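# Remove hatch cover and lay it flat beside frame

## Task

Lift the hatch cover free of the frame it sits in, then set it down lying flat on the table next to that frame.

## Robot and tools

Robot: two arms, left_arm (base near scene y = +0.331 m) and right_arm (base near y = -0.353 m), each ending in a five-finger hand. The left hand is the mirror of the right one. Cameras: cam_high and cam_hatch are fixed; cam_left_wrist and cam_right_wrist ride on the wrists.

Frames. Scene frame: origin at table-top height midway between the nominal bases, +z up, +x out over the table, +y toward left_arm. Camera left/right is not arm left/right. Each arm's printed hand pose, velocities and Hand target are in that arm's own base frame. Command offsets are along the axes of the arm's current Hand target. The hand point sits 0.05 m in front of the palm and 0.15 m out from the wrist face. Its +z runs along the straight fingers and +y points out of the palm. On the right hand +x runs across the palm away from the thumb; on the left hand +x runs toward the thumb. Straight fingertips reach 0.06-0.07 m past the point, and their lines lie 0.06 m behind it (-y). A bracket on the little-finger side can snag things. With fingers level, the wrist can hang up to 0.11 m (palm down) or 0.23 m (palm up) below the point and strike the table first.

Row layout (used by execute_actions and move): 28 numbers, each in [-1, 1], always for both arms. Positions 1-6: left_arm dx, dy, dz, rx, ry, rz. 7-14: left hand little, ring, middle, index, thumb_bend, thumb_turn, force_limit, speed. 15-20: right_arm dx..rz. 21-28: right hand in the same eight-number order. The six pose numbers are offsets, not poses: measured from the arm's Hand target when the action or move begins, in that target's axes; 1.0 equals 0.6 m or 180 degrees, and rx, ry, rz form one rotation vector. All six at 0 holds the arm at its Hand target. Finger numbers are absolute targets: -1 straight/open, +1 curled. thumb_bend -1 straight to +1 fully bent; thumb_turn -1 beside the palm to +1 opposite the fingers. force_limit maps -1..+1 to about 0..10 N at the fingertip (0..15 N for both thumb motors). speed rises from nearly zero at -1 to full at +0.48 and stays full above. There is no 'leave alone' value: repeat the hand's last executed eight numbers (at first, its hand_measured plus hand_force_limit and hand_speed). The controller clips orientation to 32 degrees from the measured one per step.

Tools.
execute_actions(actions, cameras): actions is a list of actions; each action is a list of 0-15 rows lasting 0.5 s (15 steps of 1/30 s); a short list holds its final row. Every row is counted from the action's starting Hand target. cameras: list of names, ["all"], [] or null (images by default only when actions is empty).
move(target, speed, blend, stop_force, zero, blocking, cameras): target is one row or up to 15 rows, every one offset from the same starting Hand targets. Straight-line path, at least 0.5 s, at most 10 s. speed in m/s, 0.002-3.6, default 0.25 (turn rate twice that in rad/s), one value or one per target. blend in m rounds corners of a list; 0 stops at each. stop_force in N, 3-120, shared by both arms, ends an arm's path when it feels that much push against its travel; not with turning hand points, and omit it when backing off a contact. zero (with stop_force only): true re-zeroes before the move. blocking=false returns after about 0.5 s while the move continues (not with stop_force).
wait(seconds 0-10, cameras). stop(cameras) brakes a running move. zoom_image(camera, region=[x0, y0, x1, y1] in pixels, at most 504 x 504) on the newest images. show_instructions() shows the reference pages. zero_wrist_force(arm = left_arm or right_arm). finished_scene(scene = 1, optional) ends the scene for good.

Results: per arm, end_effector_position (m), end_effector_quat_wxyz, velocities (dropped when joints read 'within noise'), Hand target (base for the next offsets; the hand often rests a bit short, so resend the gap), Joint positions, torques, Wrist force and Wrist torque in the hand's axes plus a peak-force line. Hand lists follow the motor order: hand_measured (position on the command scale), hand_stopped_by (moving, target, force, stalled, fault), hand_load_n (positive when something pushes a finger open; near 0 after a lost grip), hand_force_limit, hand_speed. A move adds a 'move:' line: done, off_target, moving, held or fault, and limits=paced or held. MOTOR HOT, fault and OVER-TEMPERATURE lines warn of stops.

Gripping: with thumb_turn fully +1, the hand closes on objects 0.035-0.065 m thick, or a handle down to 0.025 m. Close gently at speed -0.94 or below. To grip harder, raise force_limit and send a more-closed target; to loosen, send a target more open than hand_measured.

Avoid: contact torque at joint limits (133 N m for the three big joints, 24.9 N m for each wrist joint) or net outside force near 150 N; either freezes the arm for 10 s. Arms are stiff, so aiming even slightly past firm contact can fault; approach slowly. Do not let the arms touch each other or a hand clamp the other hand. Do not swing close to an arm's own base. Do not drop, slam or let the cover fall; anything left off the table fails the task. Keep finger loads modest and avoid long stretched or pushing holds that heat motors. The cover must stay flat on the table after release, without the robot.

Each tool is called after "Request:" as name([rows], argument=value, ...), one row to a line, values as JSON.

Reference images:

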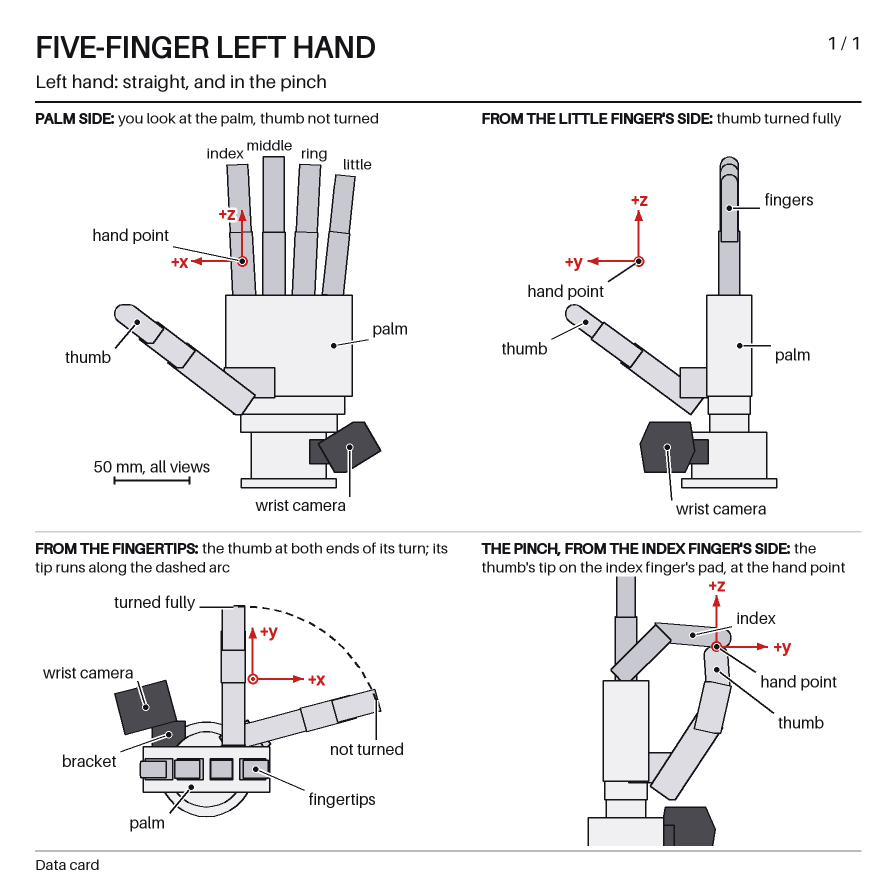

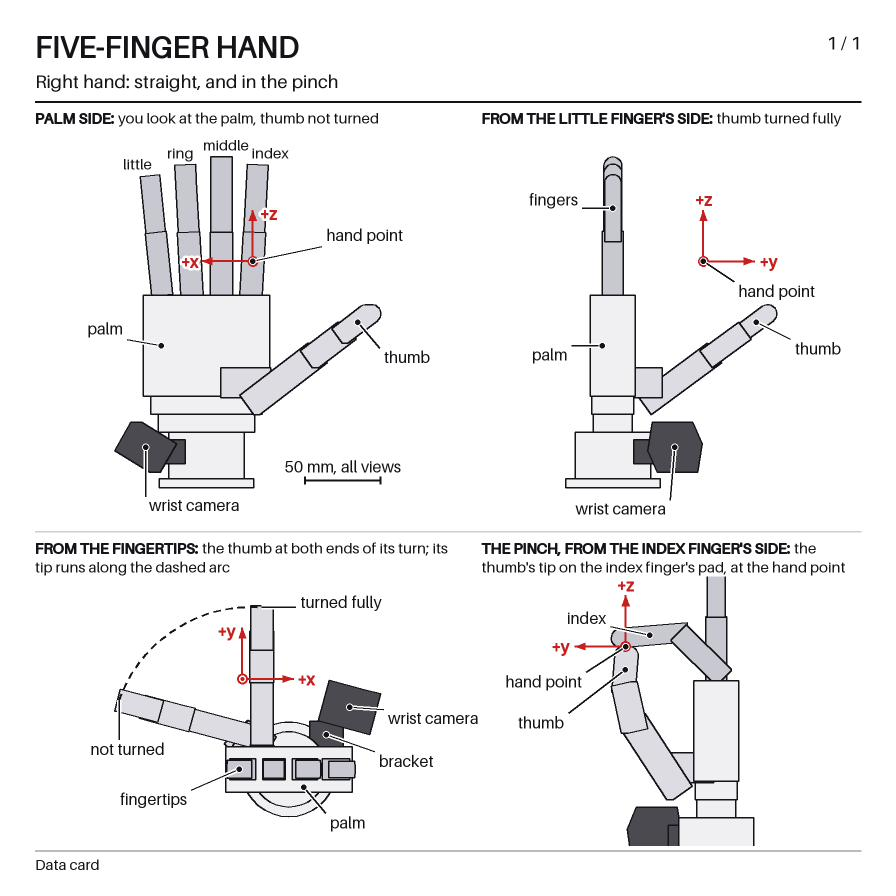

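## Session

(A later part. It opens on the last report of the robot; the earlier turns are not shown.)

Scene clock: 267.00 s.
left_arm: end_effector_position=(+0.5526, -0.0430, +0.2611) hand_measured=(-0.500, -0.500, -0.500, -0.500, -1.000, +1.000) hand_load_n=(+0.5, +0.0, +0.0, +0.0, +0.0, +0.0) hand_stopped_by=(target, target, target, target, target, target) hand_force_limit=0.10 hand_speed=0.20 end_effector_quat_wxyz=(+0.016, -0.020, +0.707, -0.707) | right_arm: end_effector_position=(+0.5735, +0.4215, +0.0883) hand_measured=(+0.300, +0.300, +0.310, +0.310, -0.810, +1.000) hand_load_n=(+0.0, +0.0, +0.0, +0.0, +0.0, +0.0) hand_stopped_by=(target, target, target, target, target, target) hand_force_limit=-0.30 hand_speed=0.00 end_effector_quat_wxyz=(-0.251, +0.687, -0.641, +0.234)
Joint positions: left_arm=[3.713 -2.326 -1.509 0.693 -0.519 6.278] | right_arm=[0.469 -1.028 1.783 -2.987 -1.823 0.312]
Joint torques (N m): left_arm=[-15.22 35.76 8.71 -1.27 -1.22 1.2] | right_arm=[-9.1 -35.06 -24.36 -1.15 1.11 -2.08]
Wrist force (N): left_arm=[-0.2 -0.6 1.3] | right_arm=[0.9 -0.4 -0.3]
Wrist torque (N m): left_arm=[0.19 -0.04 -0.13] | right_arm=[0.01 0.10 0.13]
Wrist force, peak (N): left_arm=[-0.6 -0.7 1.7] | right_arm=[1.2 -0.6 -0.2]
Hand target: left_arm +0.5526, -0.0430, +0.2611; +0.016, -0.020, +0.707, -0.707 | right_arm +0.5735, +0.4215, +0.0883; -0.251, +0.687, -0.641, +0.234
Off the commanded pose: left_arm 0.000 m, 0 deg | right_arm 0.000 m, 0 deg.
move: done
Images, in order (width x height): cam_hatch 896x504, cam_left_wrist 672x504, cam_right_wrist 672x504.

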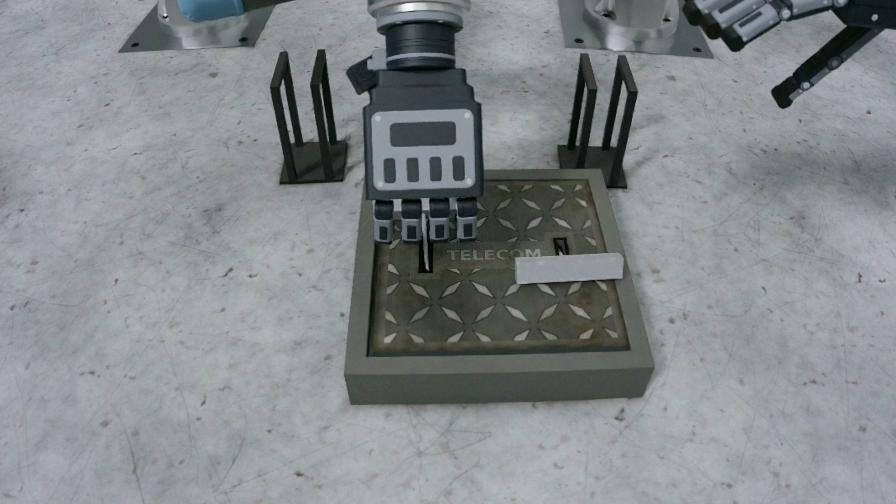

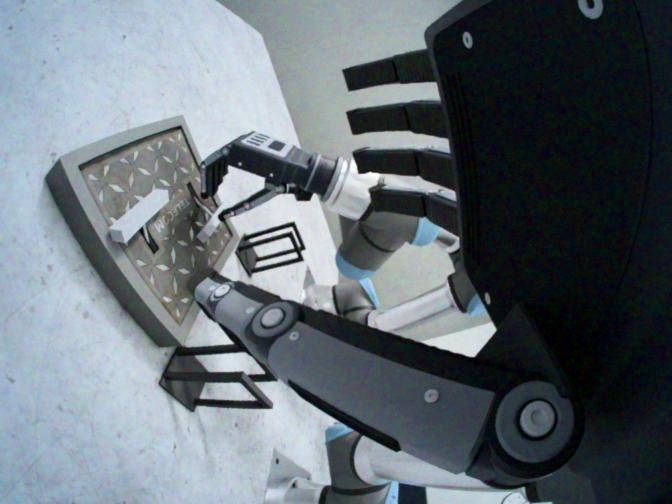

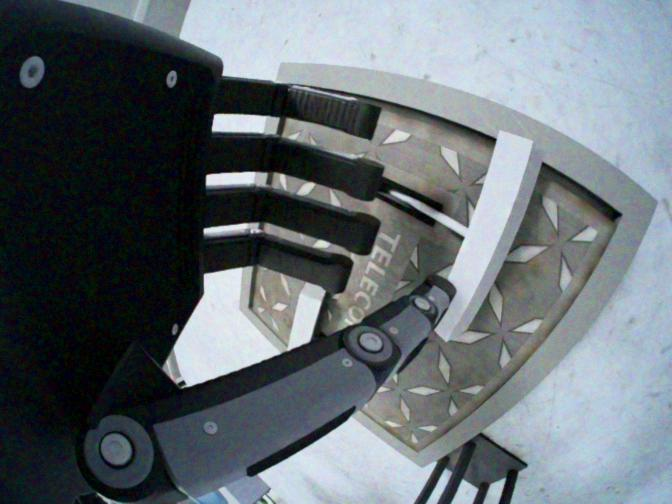

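Request:
move([
  [0,0,0,0,0,0,-0.5,-0.5,-0.5,-0.5,-1,1,0.1,0.2,0.0018,0.0632,0.0052,0,0,0,0.3,0.3,0.31,0.31,-0.81,1,-0.3,0],
  [0,0,0,0,0,0,-0.5,-0.5,-0.5,-0.5,-1,1,0.1,0.2,-0.0008,0.0937,-0.0205,0,0,0,0.3,0.3,0.31,0.31,-0.81,1,-0.3,0],
], speed=[0.05,0.02], stop_force=3.5, cameras=["cam_hatch","cam_left_wrist","cam_right_wrist"])

Request:
zoom_image(camera="cam_left_wrist", region=[130, 100, 310, 260])

Request:
zoom_image(camera="cam_right_wrist", region=[200, 60, 460, 320])

Scene clock: 269.30 s.
left_arm: end_effector_position=(+0.5526, -0.0430, +0.2611) hand_measured=(-0.500, -0.500, -0.500, -0.500, -1.000, +1.000) hand_load_n=(+0.0, +0.0, +0.0, +0.0, +0.0, +0.0) hand_stopped_by=(target, target, target, target, target, target) hand_force_limit=0.10 hand_speed=0.20 end_effector_quat_wxyz=(+0.016, -0.020, +0.707, -0.707) | right_arm: end_effector_position=(+0.5603, +0.4200, +0.0751) hand_measured=(+0.300, +0.300, +0.310, +0.310, -0.810, +1.000) hand_load_n=(+0.0, +0.0, +0.0, +0.0, -1.0, -1.0) hand_stopped_by=(target, target, target, target, target, target) hand_force_limit=-0.30 hand_speed=0.00 end_effector_quat_wxyz=(-0.251, +0.687, -0.641, +0.234)
Joint positions: left_arm=[3.713 -2.326 -1.509 0.693 -0.519 6.278] | right_arm=[0.477 -1.025 1.826 -3.03 -1.828 0.319]
Joint torques (N m): left_arm=[-14.13 35.81 8.93 -1.29 -1.22 1.33] | right_arm=[-7.98 -45.67 -21.66 -0.25 1.55 -2.08]
Wrist force (N): left_arm=[-0.5 -0.5 1.5] | right_arm=[1.3 -4.1 -2.7]
Wrist torque (N m): left_arm=[0.21 0.01 -0.15] | right_arm=[-0.20 0.10 0.08]
Wrist force, peak (N): left_arm=[-0.3 -0.7 1.9] | right_arm=[2.1 -14.6 -7.2]
Hand target: left_arm +0.5526, -0.0430, +0.2611; +0.016, -0.020, +0.707, -0.707 | right_arm +0.5603, +0.4200, +0.0751; -0.251, +0.687, -0.641, +0.234 (not the last commanded pose)
Off the commanded pose: left_arm 0.000 m, 0 deg | right_arm 0.040 m, 0 deg.
move: contact (right_arm); path passed 0 of 2 targets
Images, in order (width x height): cam_hatch 896x504, cam_left_wrist 672x504, cam_right_wrist 672x504.

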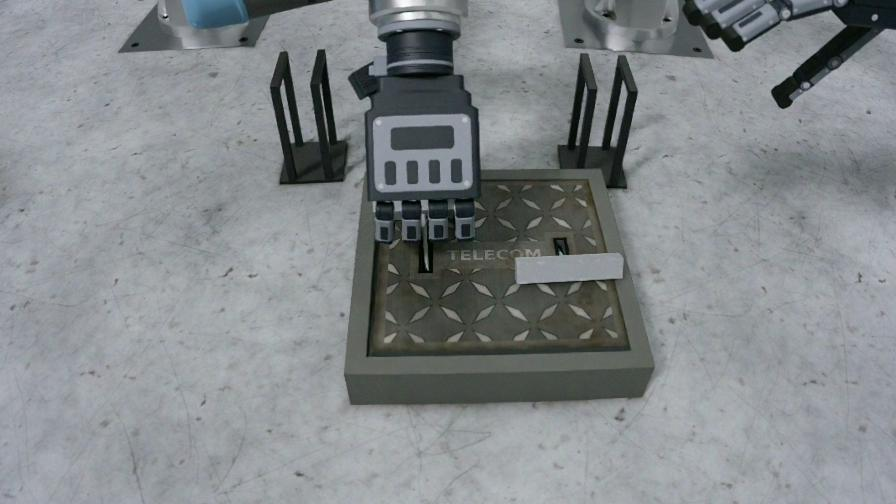

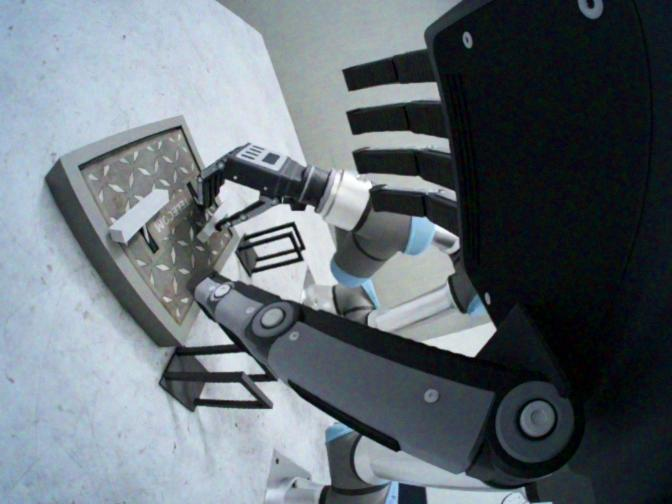

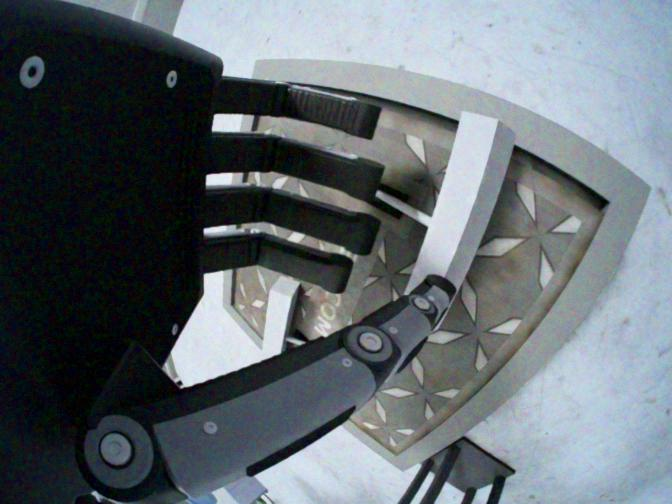

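Scaled by 2.800 from the camera's 672x504 image, which has a finer 960x720 frame.

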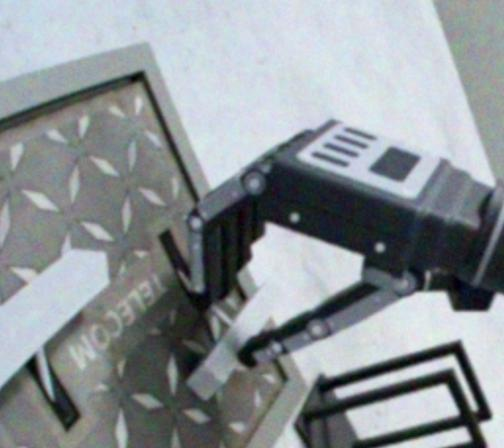

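Scaled by 1.938 from the camera's 672x504 image, which has a finer 960x720 frame.

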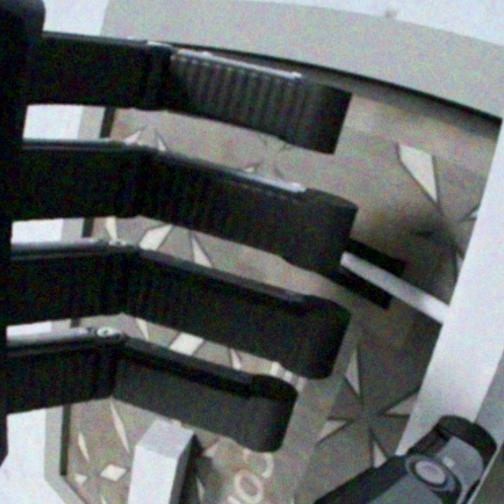

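Request:
move(target=[0,0,0,0,0,0,-0.5,-0.5,-0.5,-0.5,-1,1,0.1,0.2,0,-0.025,0,0,0,0,0.3,0.3,0.31,0.31,-1,-1,-0.3,0.1], speed=0.1, cameras=[])

Request:
move([
  [0,0,0,0,0,0,-0.5,-0.5,-0.5,-0.5,-1,1,0.1,0.2,0.0027,0.0505,0.0082,0,0,0,0.3,0.3,0.31,0.31,-1,-1,-0.3,0.1],
  [0,0,0,0,0,0,-0.5,-0.5,-0.5,-0.5,-1,1,0.1,0.2,-0.0008,0.09,-0.0252,0,0,0,0.3,0.3,0.31,0.31,-1,-1,-0.3,0.1],
], speed=[0.06,0.02], stop_force=3.5, cameras=["cam_hatch","cam_left_wrist","cam_right_wrist"])

Request:
zoom_image(camera="cam_left_wrist", region=[130, 100, 310, 260])

Request:
zoom_image(camera="cam_right_wrist", region=[200, 60, 460, 320])

Scene clock: 271.23 s.
left_arm: end_effector_position=(+0.5526, -0.0430, +0.2611) hand_measured=(-0.500, -0.500, -0.500, -0.500, -1.000, +1.000) hand_load_n=(+0.0, +0.0, +0.0, +0.0, +0.5, +0.0) hand_stopped_by=(target, target, target, target, target, target) hand_force_limit=0.10 hand_speed=0.20 end_effector_quat_wxyz=(+0.016, -0.020, +0.707, -0.707) | right_arm: end_effector_position=(+0.5717, +0.4208, +0.0848) hand_measured=(+0.300, +0.300, +0.310, +0.310, -1.000, -1.000) hand_load_n=(+0.0, +0.0, +0.0, +0.0, +0.0, +0.0) hand_stopped_by=(target, target, target, target, target, target) hand_force_limit=-0.30 hand_speed=0.10 end_effector_quat_wxyz=(-0.251, +0.687, -0.641, +0.234)
Joint positions: left_arm=[3.713 -2.326 -1.509 0.693 -0.519 6.278] | right_arm=[0.469 -1.025 1.791 -2.997 -1.823 0.312]
Joint torques (N m): left_arm=[-14 37.04 8.64 -1.37 -1.17 1.22] | right_arm=[-9.14 -34.71 -24.54 -1.23 1.29 -1.96]
Wrist force (N): left_arm=[-0.5 -0.5 1.4] | right_arm=[1.3 -0.5 -0.2]
Wrist torque (N m): left_arm=[0.20 0.01 -0.15] | right_arm=[-0.02 0.04 0.14]
Wrist force, peak (N): left_arm=[-0.5 -0.7 1.9] | right_arm=[1.2 -4.6 -2.5]
Hand target: left_arm +0.5526, -0.0430, +0.2611; +0.016, -0.020, +0.707, -0.707 | right_arm +0.5717, +0.4208, +0.0848; -0.251, +0.687, -0.641, +0.234
Off the commanded pose: left_arm 0.000 m, 0 deg | right_arm 0.000 m, 0 deg.
move: done
No camera images: "cameras" was empty.

Scene clock: 273.67 s.
left_arm: end_effector_position=(+0.5526, -0.0430, +0.2611) hand_measured=(-0.500, -0.500, -0.500, -0.500, -1.000, +1.000) hand_load_n=(+0.0, +0.0, +0.0, +0.0, +0.0, +0.0) hand_stopped_by=(target, target, target, target, target, target) hand_force_limit=0.10 hand_speed=0.20 end_effector_quat_wxyz=(+0.016, -0.020, +0.707, -0.707) | right_arm: end_effector_position=(+0.5349, +0.4178, +0.0615) hand_measured=(+0.300, +0.300, +0.310, +0.310, -1.000, -1.000) hand_load_n=(+0.0, +0.0, +0.5, +0.0, +0.0, +0.0) hand_stopped_by=(target, target, target, target, target, target) hand_force_limit=-0.30 hand_speed=0.10 end_effector_quat_wxyz=(-0.251, +0.687, -0.641, +0.234)
Joint positions: left_arm=[3.713 -2.326 -1.509 0.693 -0.519 6.278] | right_arm=[0.494 -1.036 1.897 -3.086 -1.839 0.333]
Joint torques (N m): left_arm=[-13.42 36.07 9.75 -1.15 -1.17 1.27] | right_arm=[-8.13 -33.25 -23.2 -1.13 1.3 -2.05]
Wrist force (N): left_arm=[-0.4 -0.6 1.5] | right_arm=[1.2 -0.4 -0.2]
Wrist torque (N m): left_arm=[0.20 0.00 -0.15] | right_arm=[-0.03 0.04 0.12]
Wrist force, peak (N): left_arm=[-0.5 -0.7 1.9] | right_arm=[1.4 -3.7 1.9]
Hand target: left_arm +0.5526, -0.0430, +0.2611; +0.016, -0.020, +0.707, -0.707 | right_arm +0.5349, +0.4178, +0.0615; -0.251, +0.687, -0.641, +0.234 (not the last commanded pose)
Off the commanded pose: left_arm 0.000 m, 0 deg | right_arm 0.014 m, 0 deg.
move: contact (right_arm); path passed 1 of 2 targets
Images, in order (width x height): cam_hatch 896x504, cam_left_wrist 672x504, cam_right_wrist 672x504.

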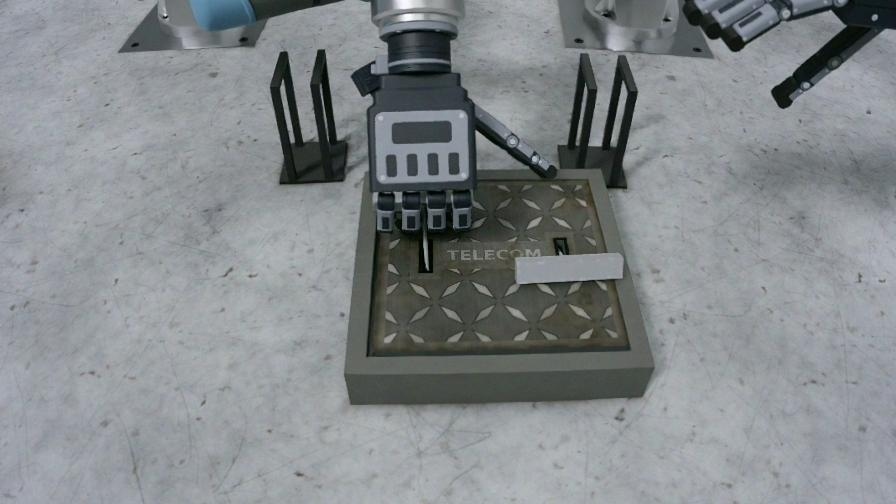

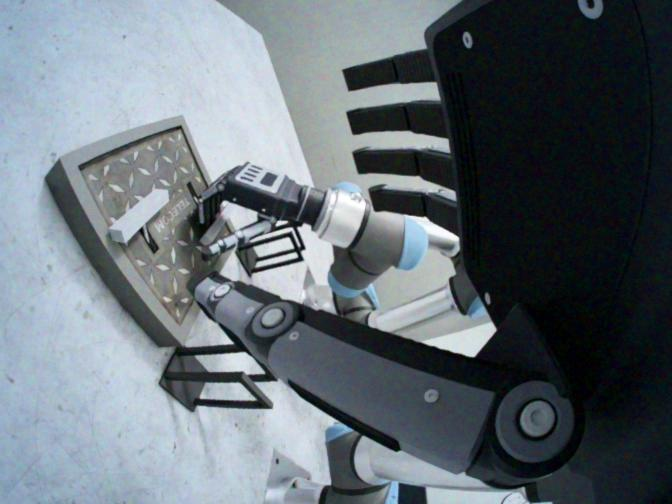

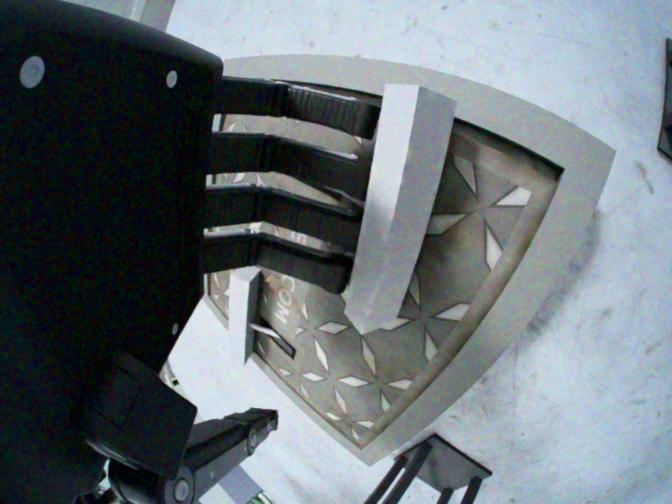

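Scaled by 2.800 from the camera's 672x504 image, which has a finer 960x720 frame.

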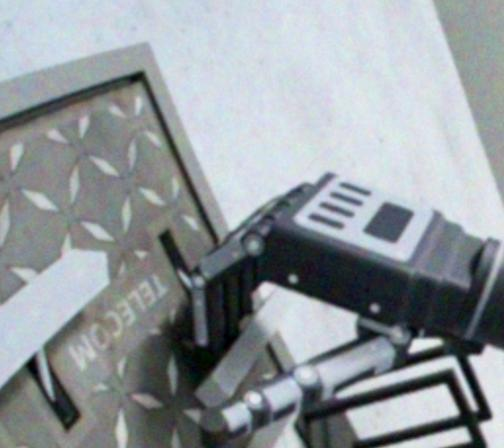

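Scaled by 1.938 from the camera's 672x504 image, which has a finer 960x720 frame.

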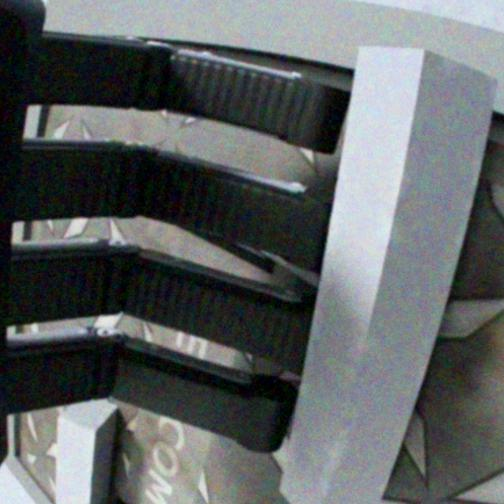

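Request:
move(target=[0,0,0,0,0,0,-0.5,-0.5,-0.5,-0.5,-1,1,0.1,0.2,0,0,0,0,0,0,0.3,0.3,0.31,0.31,-1,1,-0.6,-0.3], speed=0.1, cameras=["cam_left_wrist","cam_right_wrist"])

Request:
zoom_image(camera="cam_left_wrist", region=[130, 100, 310, 260])

Request:
zoom_image(camera="cam_right_wrist", region=[200, 60, 460, 320])

Scene clock: 275.60 s.
left_arm: end_effector_position=(+0.5526, -0.0430, +0.2611) hand_measured=(-0.500, -0.500, -0.500, -0.500, -1.000, +1.000) hand_load_n=(+0.0, +0.0, +0.0, +0.0, +0.0, +0.0) hand_stopped_by=(target, target, target, target, target, target) hand_force_limit=0.10 hand_speed=0.20 end_effector_quat_wxyz=(+0.016, -0.020, +0.707, -0.707) | right_arm: end_effector_position=(+0.5349, +0.4178, +0.0615) hand_measured=(+0.300, +0.300, +0.310, +0.310, -1.000, +1.000) hand_load_n=(+0.0, +0.0, +0.0, +0.0, +0.0, +0.0) hand_stopped_by=(target, target, target, target, target, target) hand_force_limit=-0.60 hand_speed=-0.30 end_effector_quat_wxyz=(-0.251, +0.687, -0.641, +0.234)
Joint positions: left_arm=[3.713 -2.326 -1.509 0.693 -0.519 6.278] | right_arm=[0.494 -1.036 1.897 -3.086 -1.839 0.333]
Joint torques (N m): left_arm=[-15.55 35.58 9.72 -1.15 -1.24 1.34] | right_arm=[-7.46 -33.99 -15.8 -2.25 0.82 -1.58]
Wrist force (N): left_arm=[-0.5 -0.7 1.6] | right_arm=[0.9 -0.4 0.1]
Wrist torque (N m): left_arm=[0.17 0.01 -0.15] | right_arm=[-0.05 0.07 0.10]
Wrist force, peak (N): left_arm=[-0.3 -0.8 1.8] | right_arm=[1.2 -0.7 -0.1]
Hand target: left_arm +0.5526, -0.0430, +0.2611; +0.016, -0.020, +0.707, -0.707 | right_arm +0.5349, +0.4178, +0.0615; -0.251, +0.687, -0.641, +0.234
Off the commanded pose: left_arm 0.000 m, 0 deg | right_arm 0.000 m, 0 deg.
move: done
Images, in order (width x height): cam_left_wrist 672x504, cam_right_wrist 672x504.

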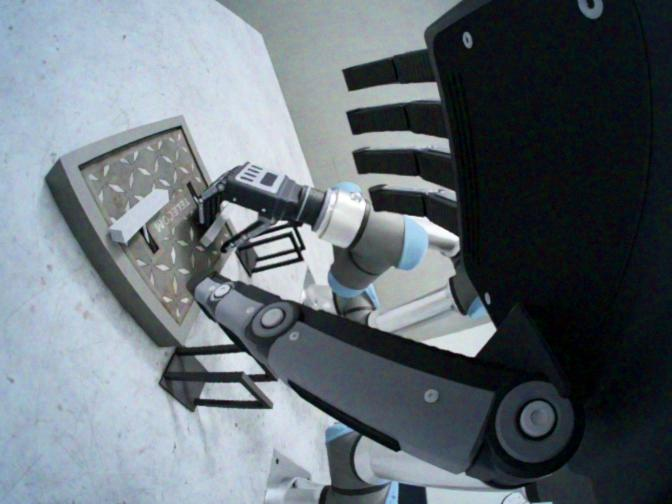

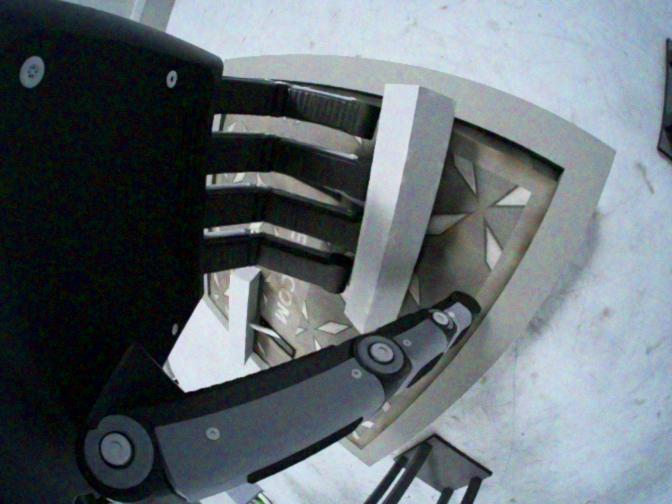

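Scaled by 2.800 from the camera's 672x504 image, which has a finer 960x720 frame.

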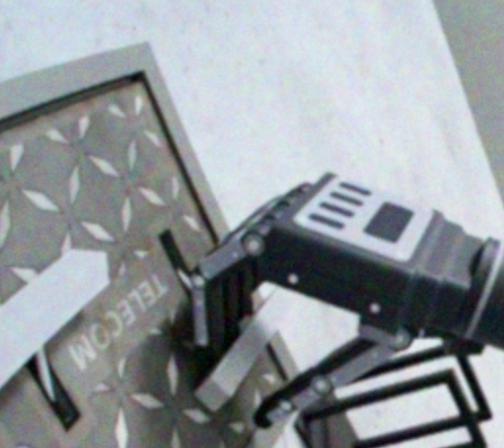

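Scaled by 1.938 from the camera's 672x504 image, which has a finer 960x720 frame.

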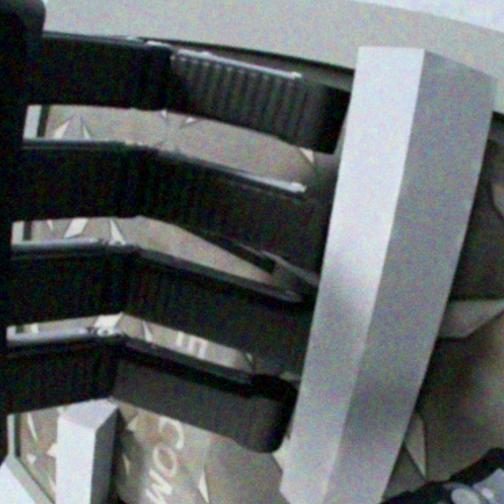

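Request:
move(target=[0,0,0,0,0,0,-0.5,-0.5,-0.5,-0.5,-1,1,0.1,0.2,0,0,0,0,0,0,0.3,0.3,0.31,0.31,0.1,1,-0.4,-0.8], speed=0.1, cameras=["cam_hatch","cam_left_wrist","cam_right_wrist"])

Request:
zoom_image(camera="cam_right_wrist", region=[200, 60, 460, 320])

Scene clock: 277.37 s.
left_arm: end_effector_position=(+0.5526, -0.0430, +0.2611) hand_measured=(-0.500, -0.500, -0.500, -0.500, -1.000, +1.000) hand_load_n=(+0.0, +0.0, +0.0, +0.5, +0.0, +0.0) hand_stopped_by=(target, target, target, target, target, target) hand_force_limit=0.10 hand_speed=0.20 end_effector_quat_wxyz=(+0.016, -0.020, +0.707, -0.707) | right_arm: end_effector_position=(+0.5349, +0.4178, +0.0615) hand_measured=(+0.300, +0.300, +0.310, +0.310, -0.624, +1.000) hand_load_n=(+0.0, +0.0, +3.0, +0.0, +5.0, +2.5) hand_stopped_by=(target, target, target, target, force, target) hand_force_limit=-0.40 hand_speed=-0.80 end_effector_quat_wxyz=(-0.251, +0.687, -0.641, +0.234)
Joint positions: left_arm=[3.713 -2.326 -1.509 0.693 -0.519 6.278] | right_arm=[0.494 -1.036 1.897 -3.086 -1.839 0.333]
Joint torques (N m): left_arm=[-13.91 36.6 9.06 -1.21 -1.19 1.04] | right_arm=[-6.68 -33.94 -9.19 -3.33 0.27 -1.11]
Wrist force (N): left_arm=[-0.4 -0.5 1.4] | right_arm=[0.1 -0.5 -0.5]
Wrist torque (N m): left_arm=[0.21 -0.01 -0.15] | right_arm=[-0.05 0.04 0.09]
Wrist force, peak (N): left_arm=[-0.8 -0.9 1.6] | right_arm=[1.2 -0.6 -0.2]
Hand target: left_arm +0.5526, -0.0430, +0.2611; +0.016, -0.020, +0.707, -0.707 | right_arm +0.5349, +0.4178, +0.0615; -0.251, +0.687, -0.641, +0.234
Off the commanded pose: left_arm 0.000 m, 0 deg | right_arm 0.000 m, 0 deg.
move: done
Images, in order (width x height): cam_hatch 896x504, cam_left_wrist 672x504, cam_right_wrist 672x504.

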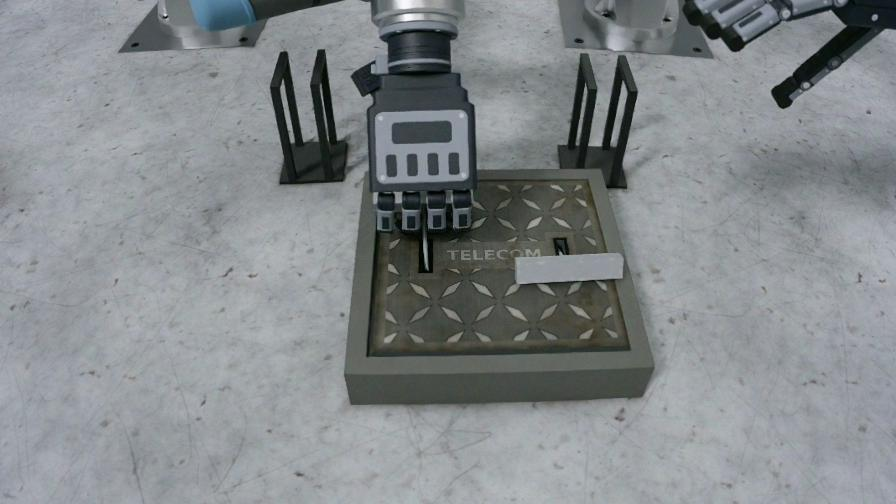

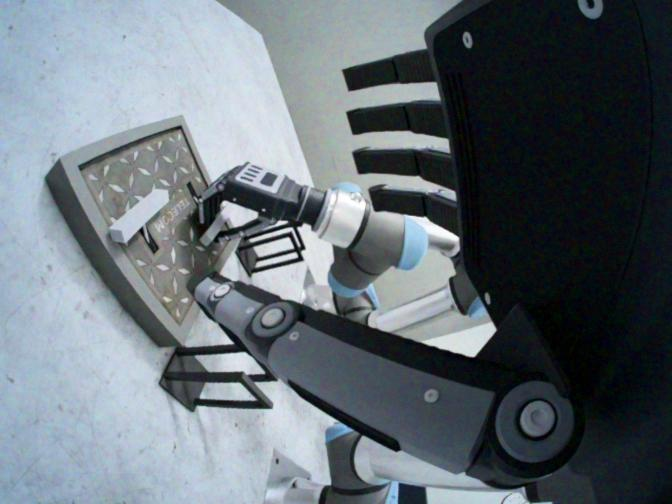

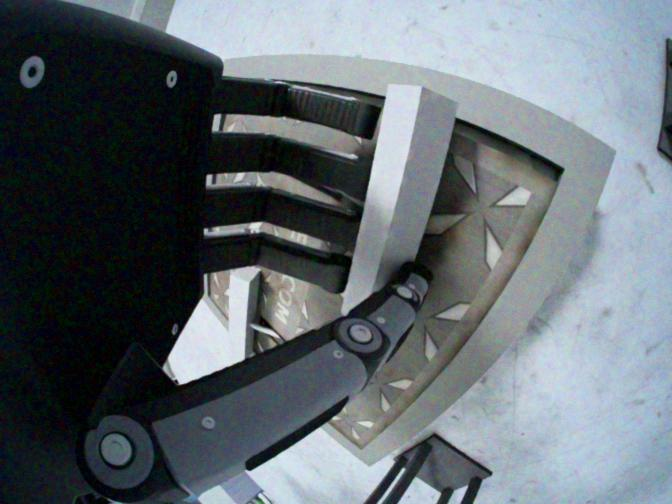

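Scaled by 1.938 from the camera's 672x504 image, which has a finer 960x720 frame.

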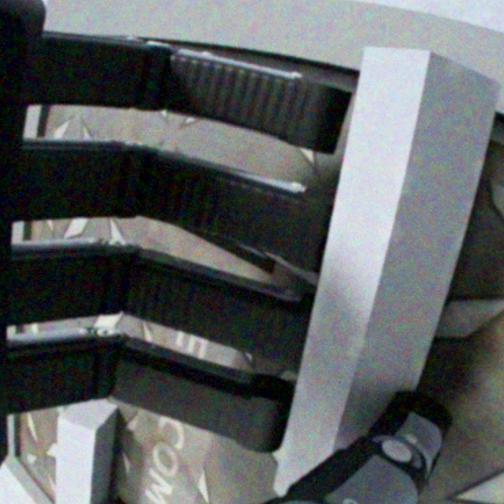

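Request:
move(target=[0,0,0,0,0,0,-0.5,-0.5,-0.5,-0.5,-1,1,0.1,0.2,0,0,0,0,0,0,0.3,0.33,0.31,0.37,0.1,1,-0.4,-0.9], speed=0.1, cameras=[])

Request:
move(target=[0,0,0,0,0,0,-0.5,-0.5,-0.5,-0.5,-1,1,0.1,0.2,0.0007,-0.0354,-0.0257,-0.1111,0,0,0.3,0.33,0.31,0.37,0.1,1,-0.4,-0.9], speed=0.04, cameras=["cam_hatch","cam_left_wrist","cam_right_wrist"])

Request:
zoom_image(camera="cam_left_wrist", region=[130, 100, 310, 260])

Scene clock: 278.30 s.
left_arm: end_effector_position=(+0.5526, -0.0430, +0.2611) hand_measured=(-0.500, -0.500, -0.500, -0.500, -1.000, +1.000) hand_load_n=(+0.0, +0.0, +0.0, +0.0, +0.0, +0.0) hand_stopped_by=(target, target, target, target, target, target) hand_force_limit=0.10 hand_speed=0.20 end_effector_quat_wxyz=(+0.016, -0.020, +0.707, -0.707) | right_arm: end_effector_position=(+0.5349, +0.4178, +0.0615) hand_measured=(+0.300, +0.330, +0.310, +0.370, -0.624, +1.000) hand_load_n=(+0.0, +0.0, +3.0, +0.5, +5.0, +2.0) hand_stopped_by=(target, target, target, target, force, target) hand_force_limit=-0.40 hand_speed=-0.90 end_effector_quat_wxyz=(-0.251, +0.687, -0.641, +0.234)
Joint positions: left_arm=[3.713 -2.326 -1.509 0.693 -0.519 6.278] | right_arm=[0.494 -1.036 1.897 -3.086 -1.839 0.333]
Joint torques (N m): left_arm=[-15.16 35.73 8.48 -1.19 -1.28 1.44] | right_arm=[-6.4 -34.2 -8.44 -3.85 0.03 -0.97]
Wrist force (N): left_arm=[-0.5 -0.7 1.8] | right_arm=[0.1 -0.4 -0.3]
Wrist torque (N m): left_arm=[0.16 0.02 -0.15] | right_arm=[-0.05 0.06 0.09]
Wrist force, peak (N): left_arm=[-0.4 -1.0 1.7] | right_arm=[0.3 -0.9 -0.5]
Hand target: left_arm +0.5526, -0.0430, +0.2611; +0.016, -0.020, +0.707, -0.707 | right_arm +0.5349, +0.4178, +0.0615; -0.251, +0.687, -0.641, +0.234
Off the commanded pose: left_arm 0.000 m, 0 deg | right_arm 0.000 m, 0 deg.
move: done
No camera images: "cameras" was empty.

Scene clock: 283.07 s.
left_arm: end_effector_position=(+0.5526, -0.0430, +0.2611) hand_measured=(-0.500, -0.500, -0.500, -0.500, -1.000, +1.000) hand_load_n=(+0.0, +0.0, +0.0, +0.0, +0.0, +0.0) hand_stopped_by=(target, target, target, target, target, target) hand_force_limit=0.10 hand_speed=0.20 end_effector_quat_wxyz=(+0.016, -0.020, +0.707, -0.707) | right_arm: end_effector_position=(+0.5413, +0.4178, +0.0870) hand_measured=(+0.300, +0.330, +0.310, +0.370, -0.622, +1.000) hand_load_n=(+0.0, +0.0, +0.0, +0.0, +0.0, +0.0) hand_stopped_by=(target, target, target, target, force, target) hand_force_limit=-0.40 hand_speed=-0.90 end_effector_quat_wxyz=(-0.128, +0.720, -0.672, +0.119)
Joint positions: left_arm=[3.713 -2.326 -1.509 0.693 -0.519 6.278] | right_arm=[0.434 -1.054 1.654 -2.501 -1.693 0.343]
Joint torques (N m): left_arm=[-14.86 36.85 8.51 -1.19 -1.27 1.33] | right_arm=[-8.83 -36.25 -25.83 -1.24 1.46 -1.98]
Wrist force (N): left_arm=[-0.5 -0.5 1.7] | right_arm=[1.2 0.0 -0.2]
Wrist torque (N m): left_arm=[0.19 0.01 -0.15] | right_arm=[-0.03 0.04 0.23]
Wrist force, peak (N): left_arm=[-0.4 -0.6 1.9] | right_arm=[1.4 1.2 1.7]
Hand target: left_arm +0.5526, -0.0430, +0.2611; +0.016, -0.020, +0.707, -0.707 | right_arm +0.5413, +0.4178, +0.0870; -0.128, +0.720, -0.672, +0.119
Off the commanded pose: left_arm 0.000 m, 0 deg | right_arm 0.000 m, 0 deg.
move: done
Images, in order (width x height): cam_hatch 896x504, cam_left_wrist 672x504, cam_right_wrist 672x504.

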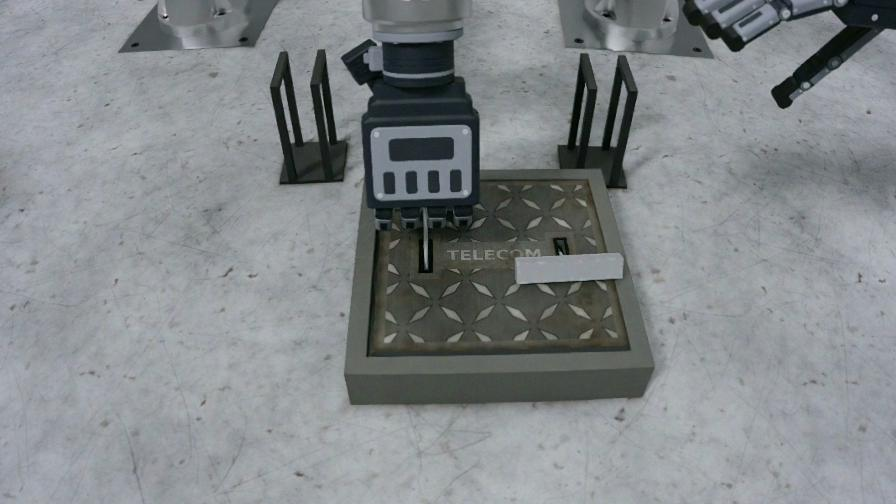

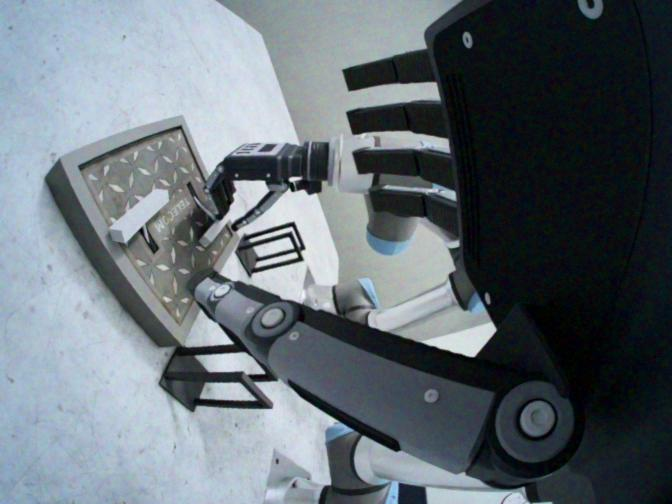

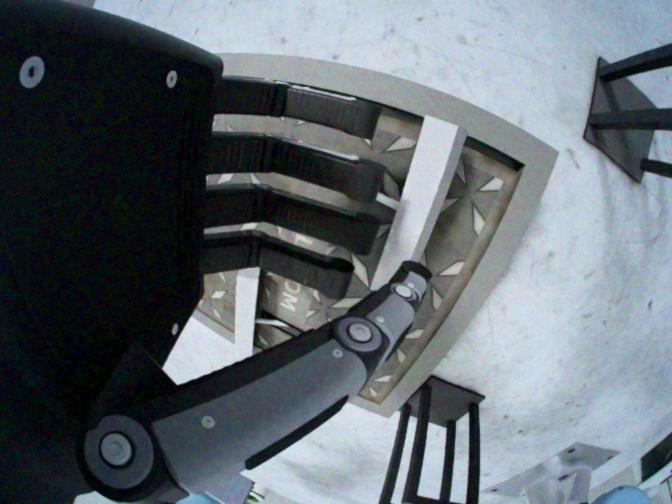

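Scaled by 2.800 from the camera's 672x504 image, which has a finer 960x720 frame.

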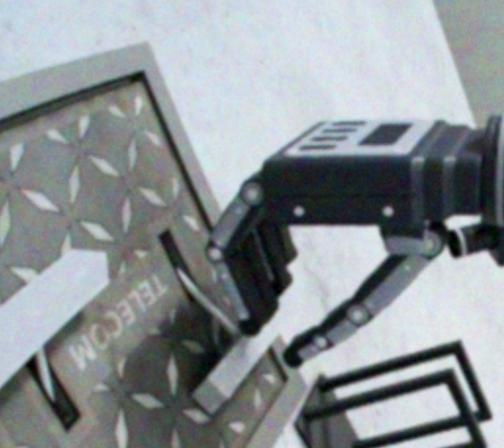

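Request:
move(target=[0,0,0,0,0,0,-0.5,-0.5,-0.5,-0.5,-1,1,0.1,0.2,-0.0002,-0.023,0.012,0.1111,0,0,0.3,0.3,0.3,0.3,-1,-1,-0.4,0.1], speed=0.1, cameras=[])

Request:
move([
  [0,0,0,0,0,0,-0.5,-0.5,-0.5,-0.5,-1,1,0.1,0.2,0,0.0226,0.0378,0,0,0,0.3,0.3,0.3,0.3,-1,-1,-0.4,0.1],
], speed=0.04, stop_force=3.5, cameras=["cam_hatch","cam_left_wrist","cam_right_wrist"])

Request:
zoom_image(camera="cam_left_wrist", region=[130, 100, 310, 260])

Scene clock: 286.07 s.
left_arm: end_effector_position=(+0.5526, -0.0430, +0.2611) hand_measured=(-0.500, -0.500, -0.500, -0.500, -1.000, +1.000) hand_load_n=(+0.0, +0.0, -0.5, +0.0, +0.0, +0.0) hand_stopped_by=(target, target, target, target, target, target) hand_force_limit=0.10 hand_speed=0.20 end_effector_quat_wxyz=(+0.016, -0.020, +0.707, -0.707) | right_arm: end_effector_position=(+0.5567, +0.4190, +0.0850) hand_measured=(+0.300, +0.300, +0.300, +0.300, -1.000, -1.000) hand_load_n=(+0.0, +0.0, +0.0, +0.0, +0.0, +0.0) hand_stopped_by=(target, target, target, target, target, target) hand_force_limit=-0.40 hand_speed=0.10 end_effector_quat_wxyz=(-0.251, +0.687, -0.641, +0.234)
Joint positions: left_arm=[3.713 -2.326 -1.509 0.693 -0.519 6.278] | right_arm=[0.478 -1.048 1.831 -3.012 -1.829 0.32]
Joint torques (N m): left_arm=[-13.88 37.34 10.09 -1.04 -1.21 1.31] | right_arm=[9.58 -33.81 -8.3 -4.63 -1.71 -1.97]
Wrist force (N): left_arm=[-0.5 -0.7 1.4] | right_arm=[1.1 -0.6 -0.3]
Wrist torque (N m): left_arm=[0.17 0.00 -0.14] | right_arm=[-0.04 0.08 0.14]
Wrist force, peak (N): left_arm=[-0.6 -1.0 1.6] | right_arm=[1.5 -0.4 0.0]
Hand target: left_arm +0.5526, -0.0430, +0.2611; +0.016, -0.020, +0.707, -0.707 | right_arm +0.5567, +0.4190, +0.0850; -0.251, +0.687, -0.641, +0.234
Off the commanded pose: left_arm 0.000 m, 0 deg | right_arm 0.000 m, 0 deg.
move: done
No camera images: "cameras" was empty.

Scene clock: 287.77 s.
left_arm: end_effector_position=(+0.5526, -0.0430, +0.2611) hand_measured=(-0.500, -0.500, -0.500, -0.500, -1.000, +1.000) hand_load_n=(+0.0, +0.0, +0.0, +0.0, +0.0, +0.0) hand_stopped_by=(target, target, target, target, target, target) hand_force_limit=0.10 hand_speed=0.20 end_effector_quat_wxyz=(+0.016, -0.020, +0.707, -0.707) | right_arm: end_effector_position=(+0.5609, +0.4193, +0.0589) hand_measured=(+0.300, +0.300, +0.300, +0.300, -1.000, -1.000) hand_load_n=(+0.0, +0.0, +0.0, +0.0, +0.0, +0.0) hand_stopped_by=(target, target, target, target, target, target) hand_force_limit=-0.40 hand_speed=0.10 end_effector_quat_wxyz=(-0.251, +0.687, -0.641, +0.234)
Joint positions: left_arm=[3.713 -2.326 -1.509 0.693 -0.519 6.278] | right_arm=[0.475 -0.996 1.833 -3.067 -1.827 0.317]
Joint torques (N m): left_arm=[-13.55 36.7 8.96 -1.09 -1.14 1.33] | right_arm=[-8.87 -35.55 -23.92 -4.47 1.29 -1.96]
Wrist force (N): left_arm=[-0.5 -0.4 1.3] | right_arm=[1.1 -0.4 0.0]
Wrist torque (N m): left_arm=[0.22 0.00 -0.15] | right_arm=[-0.03 0.05 0.15]
Wrist force, peak (N): left_arm=[-0.7 -1.0 1.6] | right_arm=[1.5 -0.7 -0.1]
Hand target: left_arm +0.5526, -0.0430, +0.2611; +0.016, -0.020, +0.707, -0.707 | right_arm +0.5609, +0.4193, +0.0589; -0.251, +0.687, -0.641, +0.234
Off the commanded pose: left_arm 0.000 m, 0 deg | right_arm 0.000 m, 0 deg.
move: done
Images, in order (width x height): cam_hatch 896x504, cam_left_wrist 672x504, cam_right_wrist 672x504.

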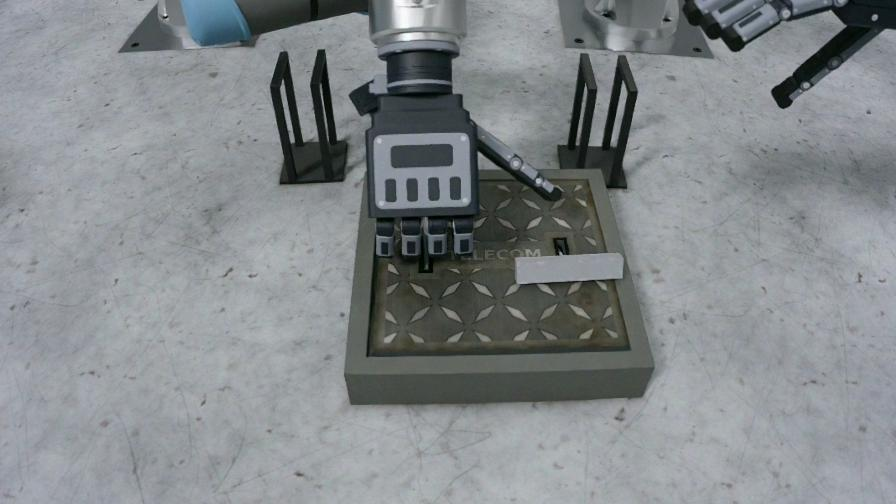

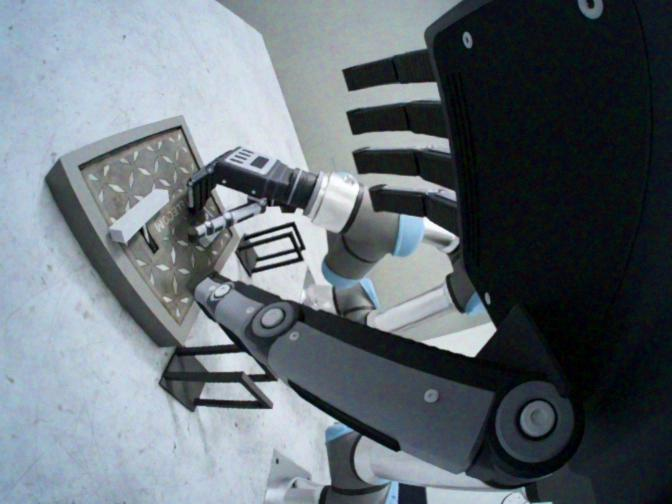

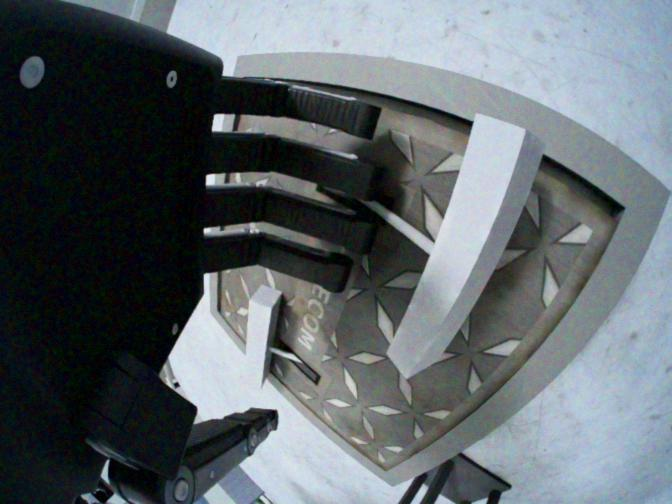

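Scaled by 2.800 from the camera's 672x504 image, which has a finer 960x720 frame.

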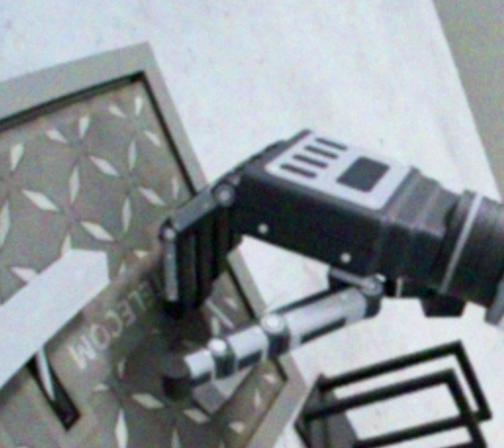

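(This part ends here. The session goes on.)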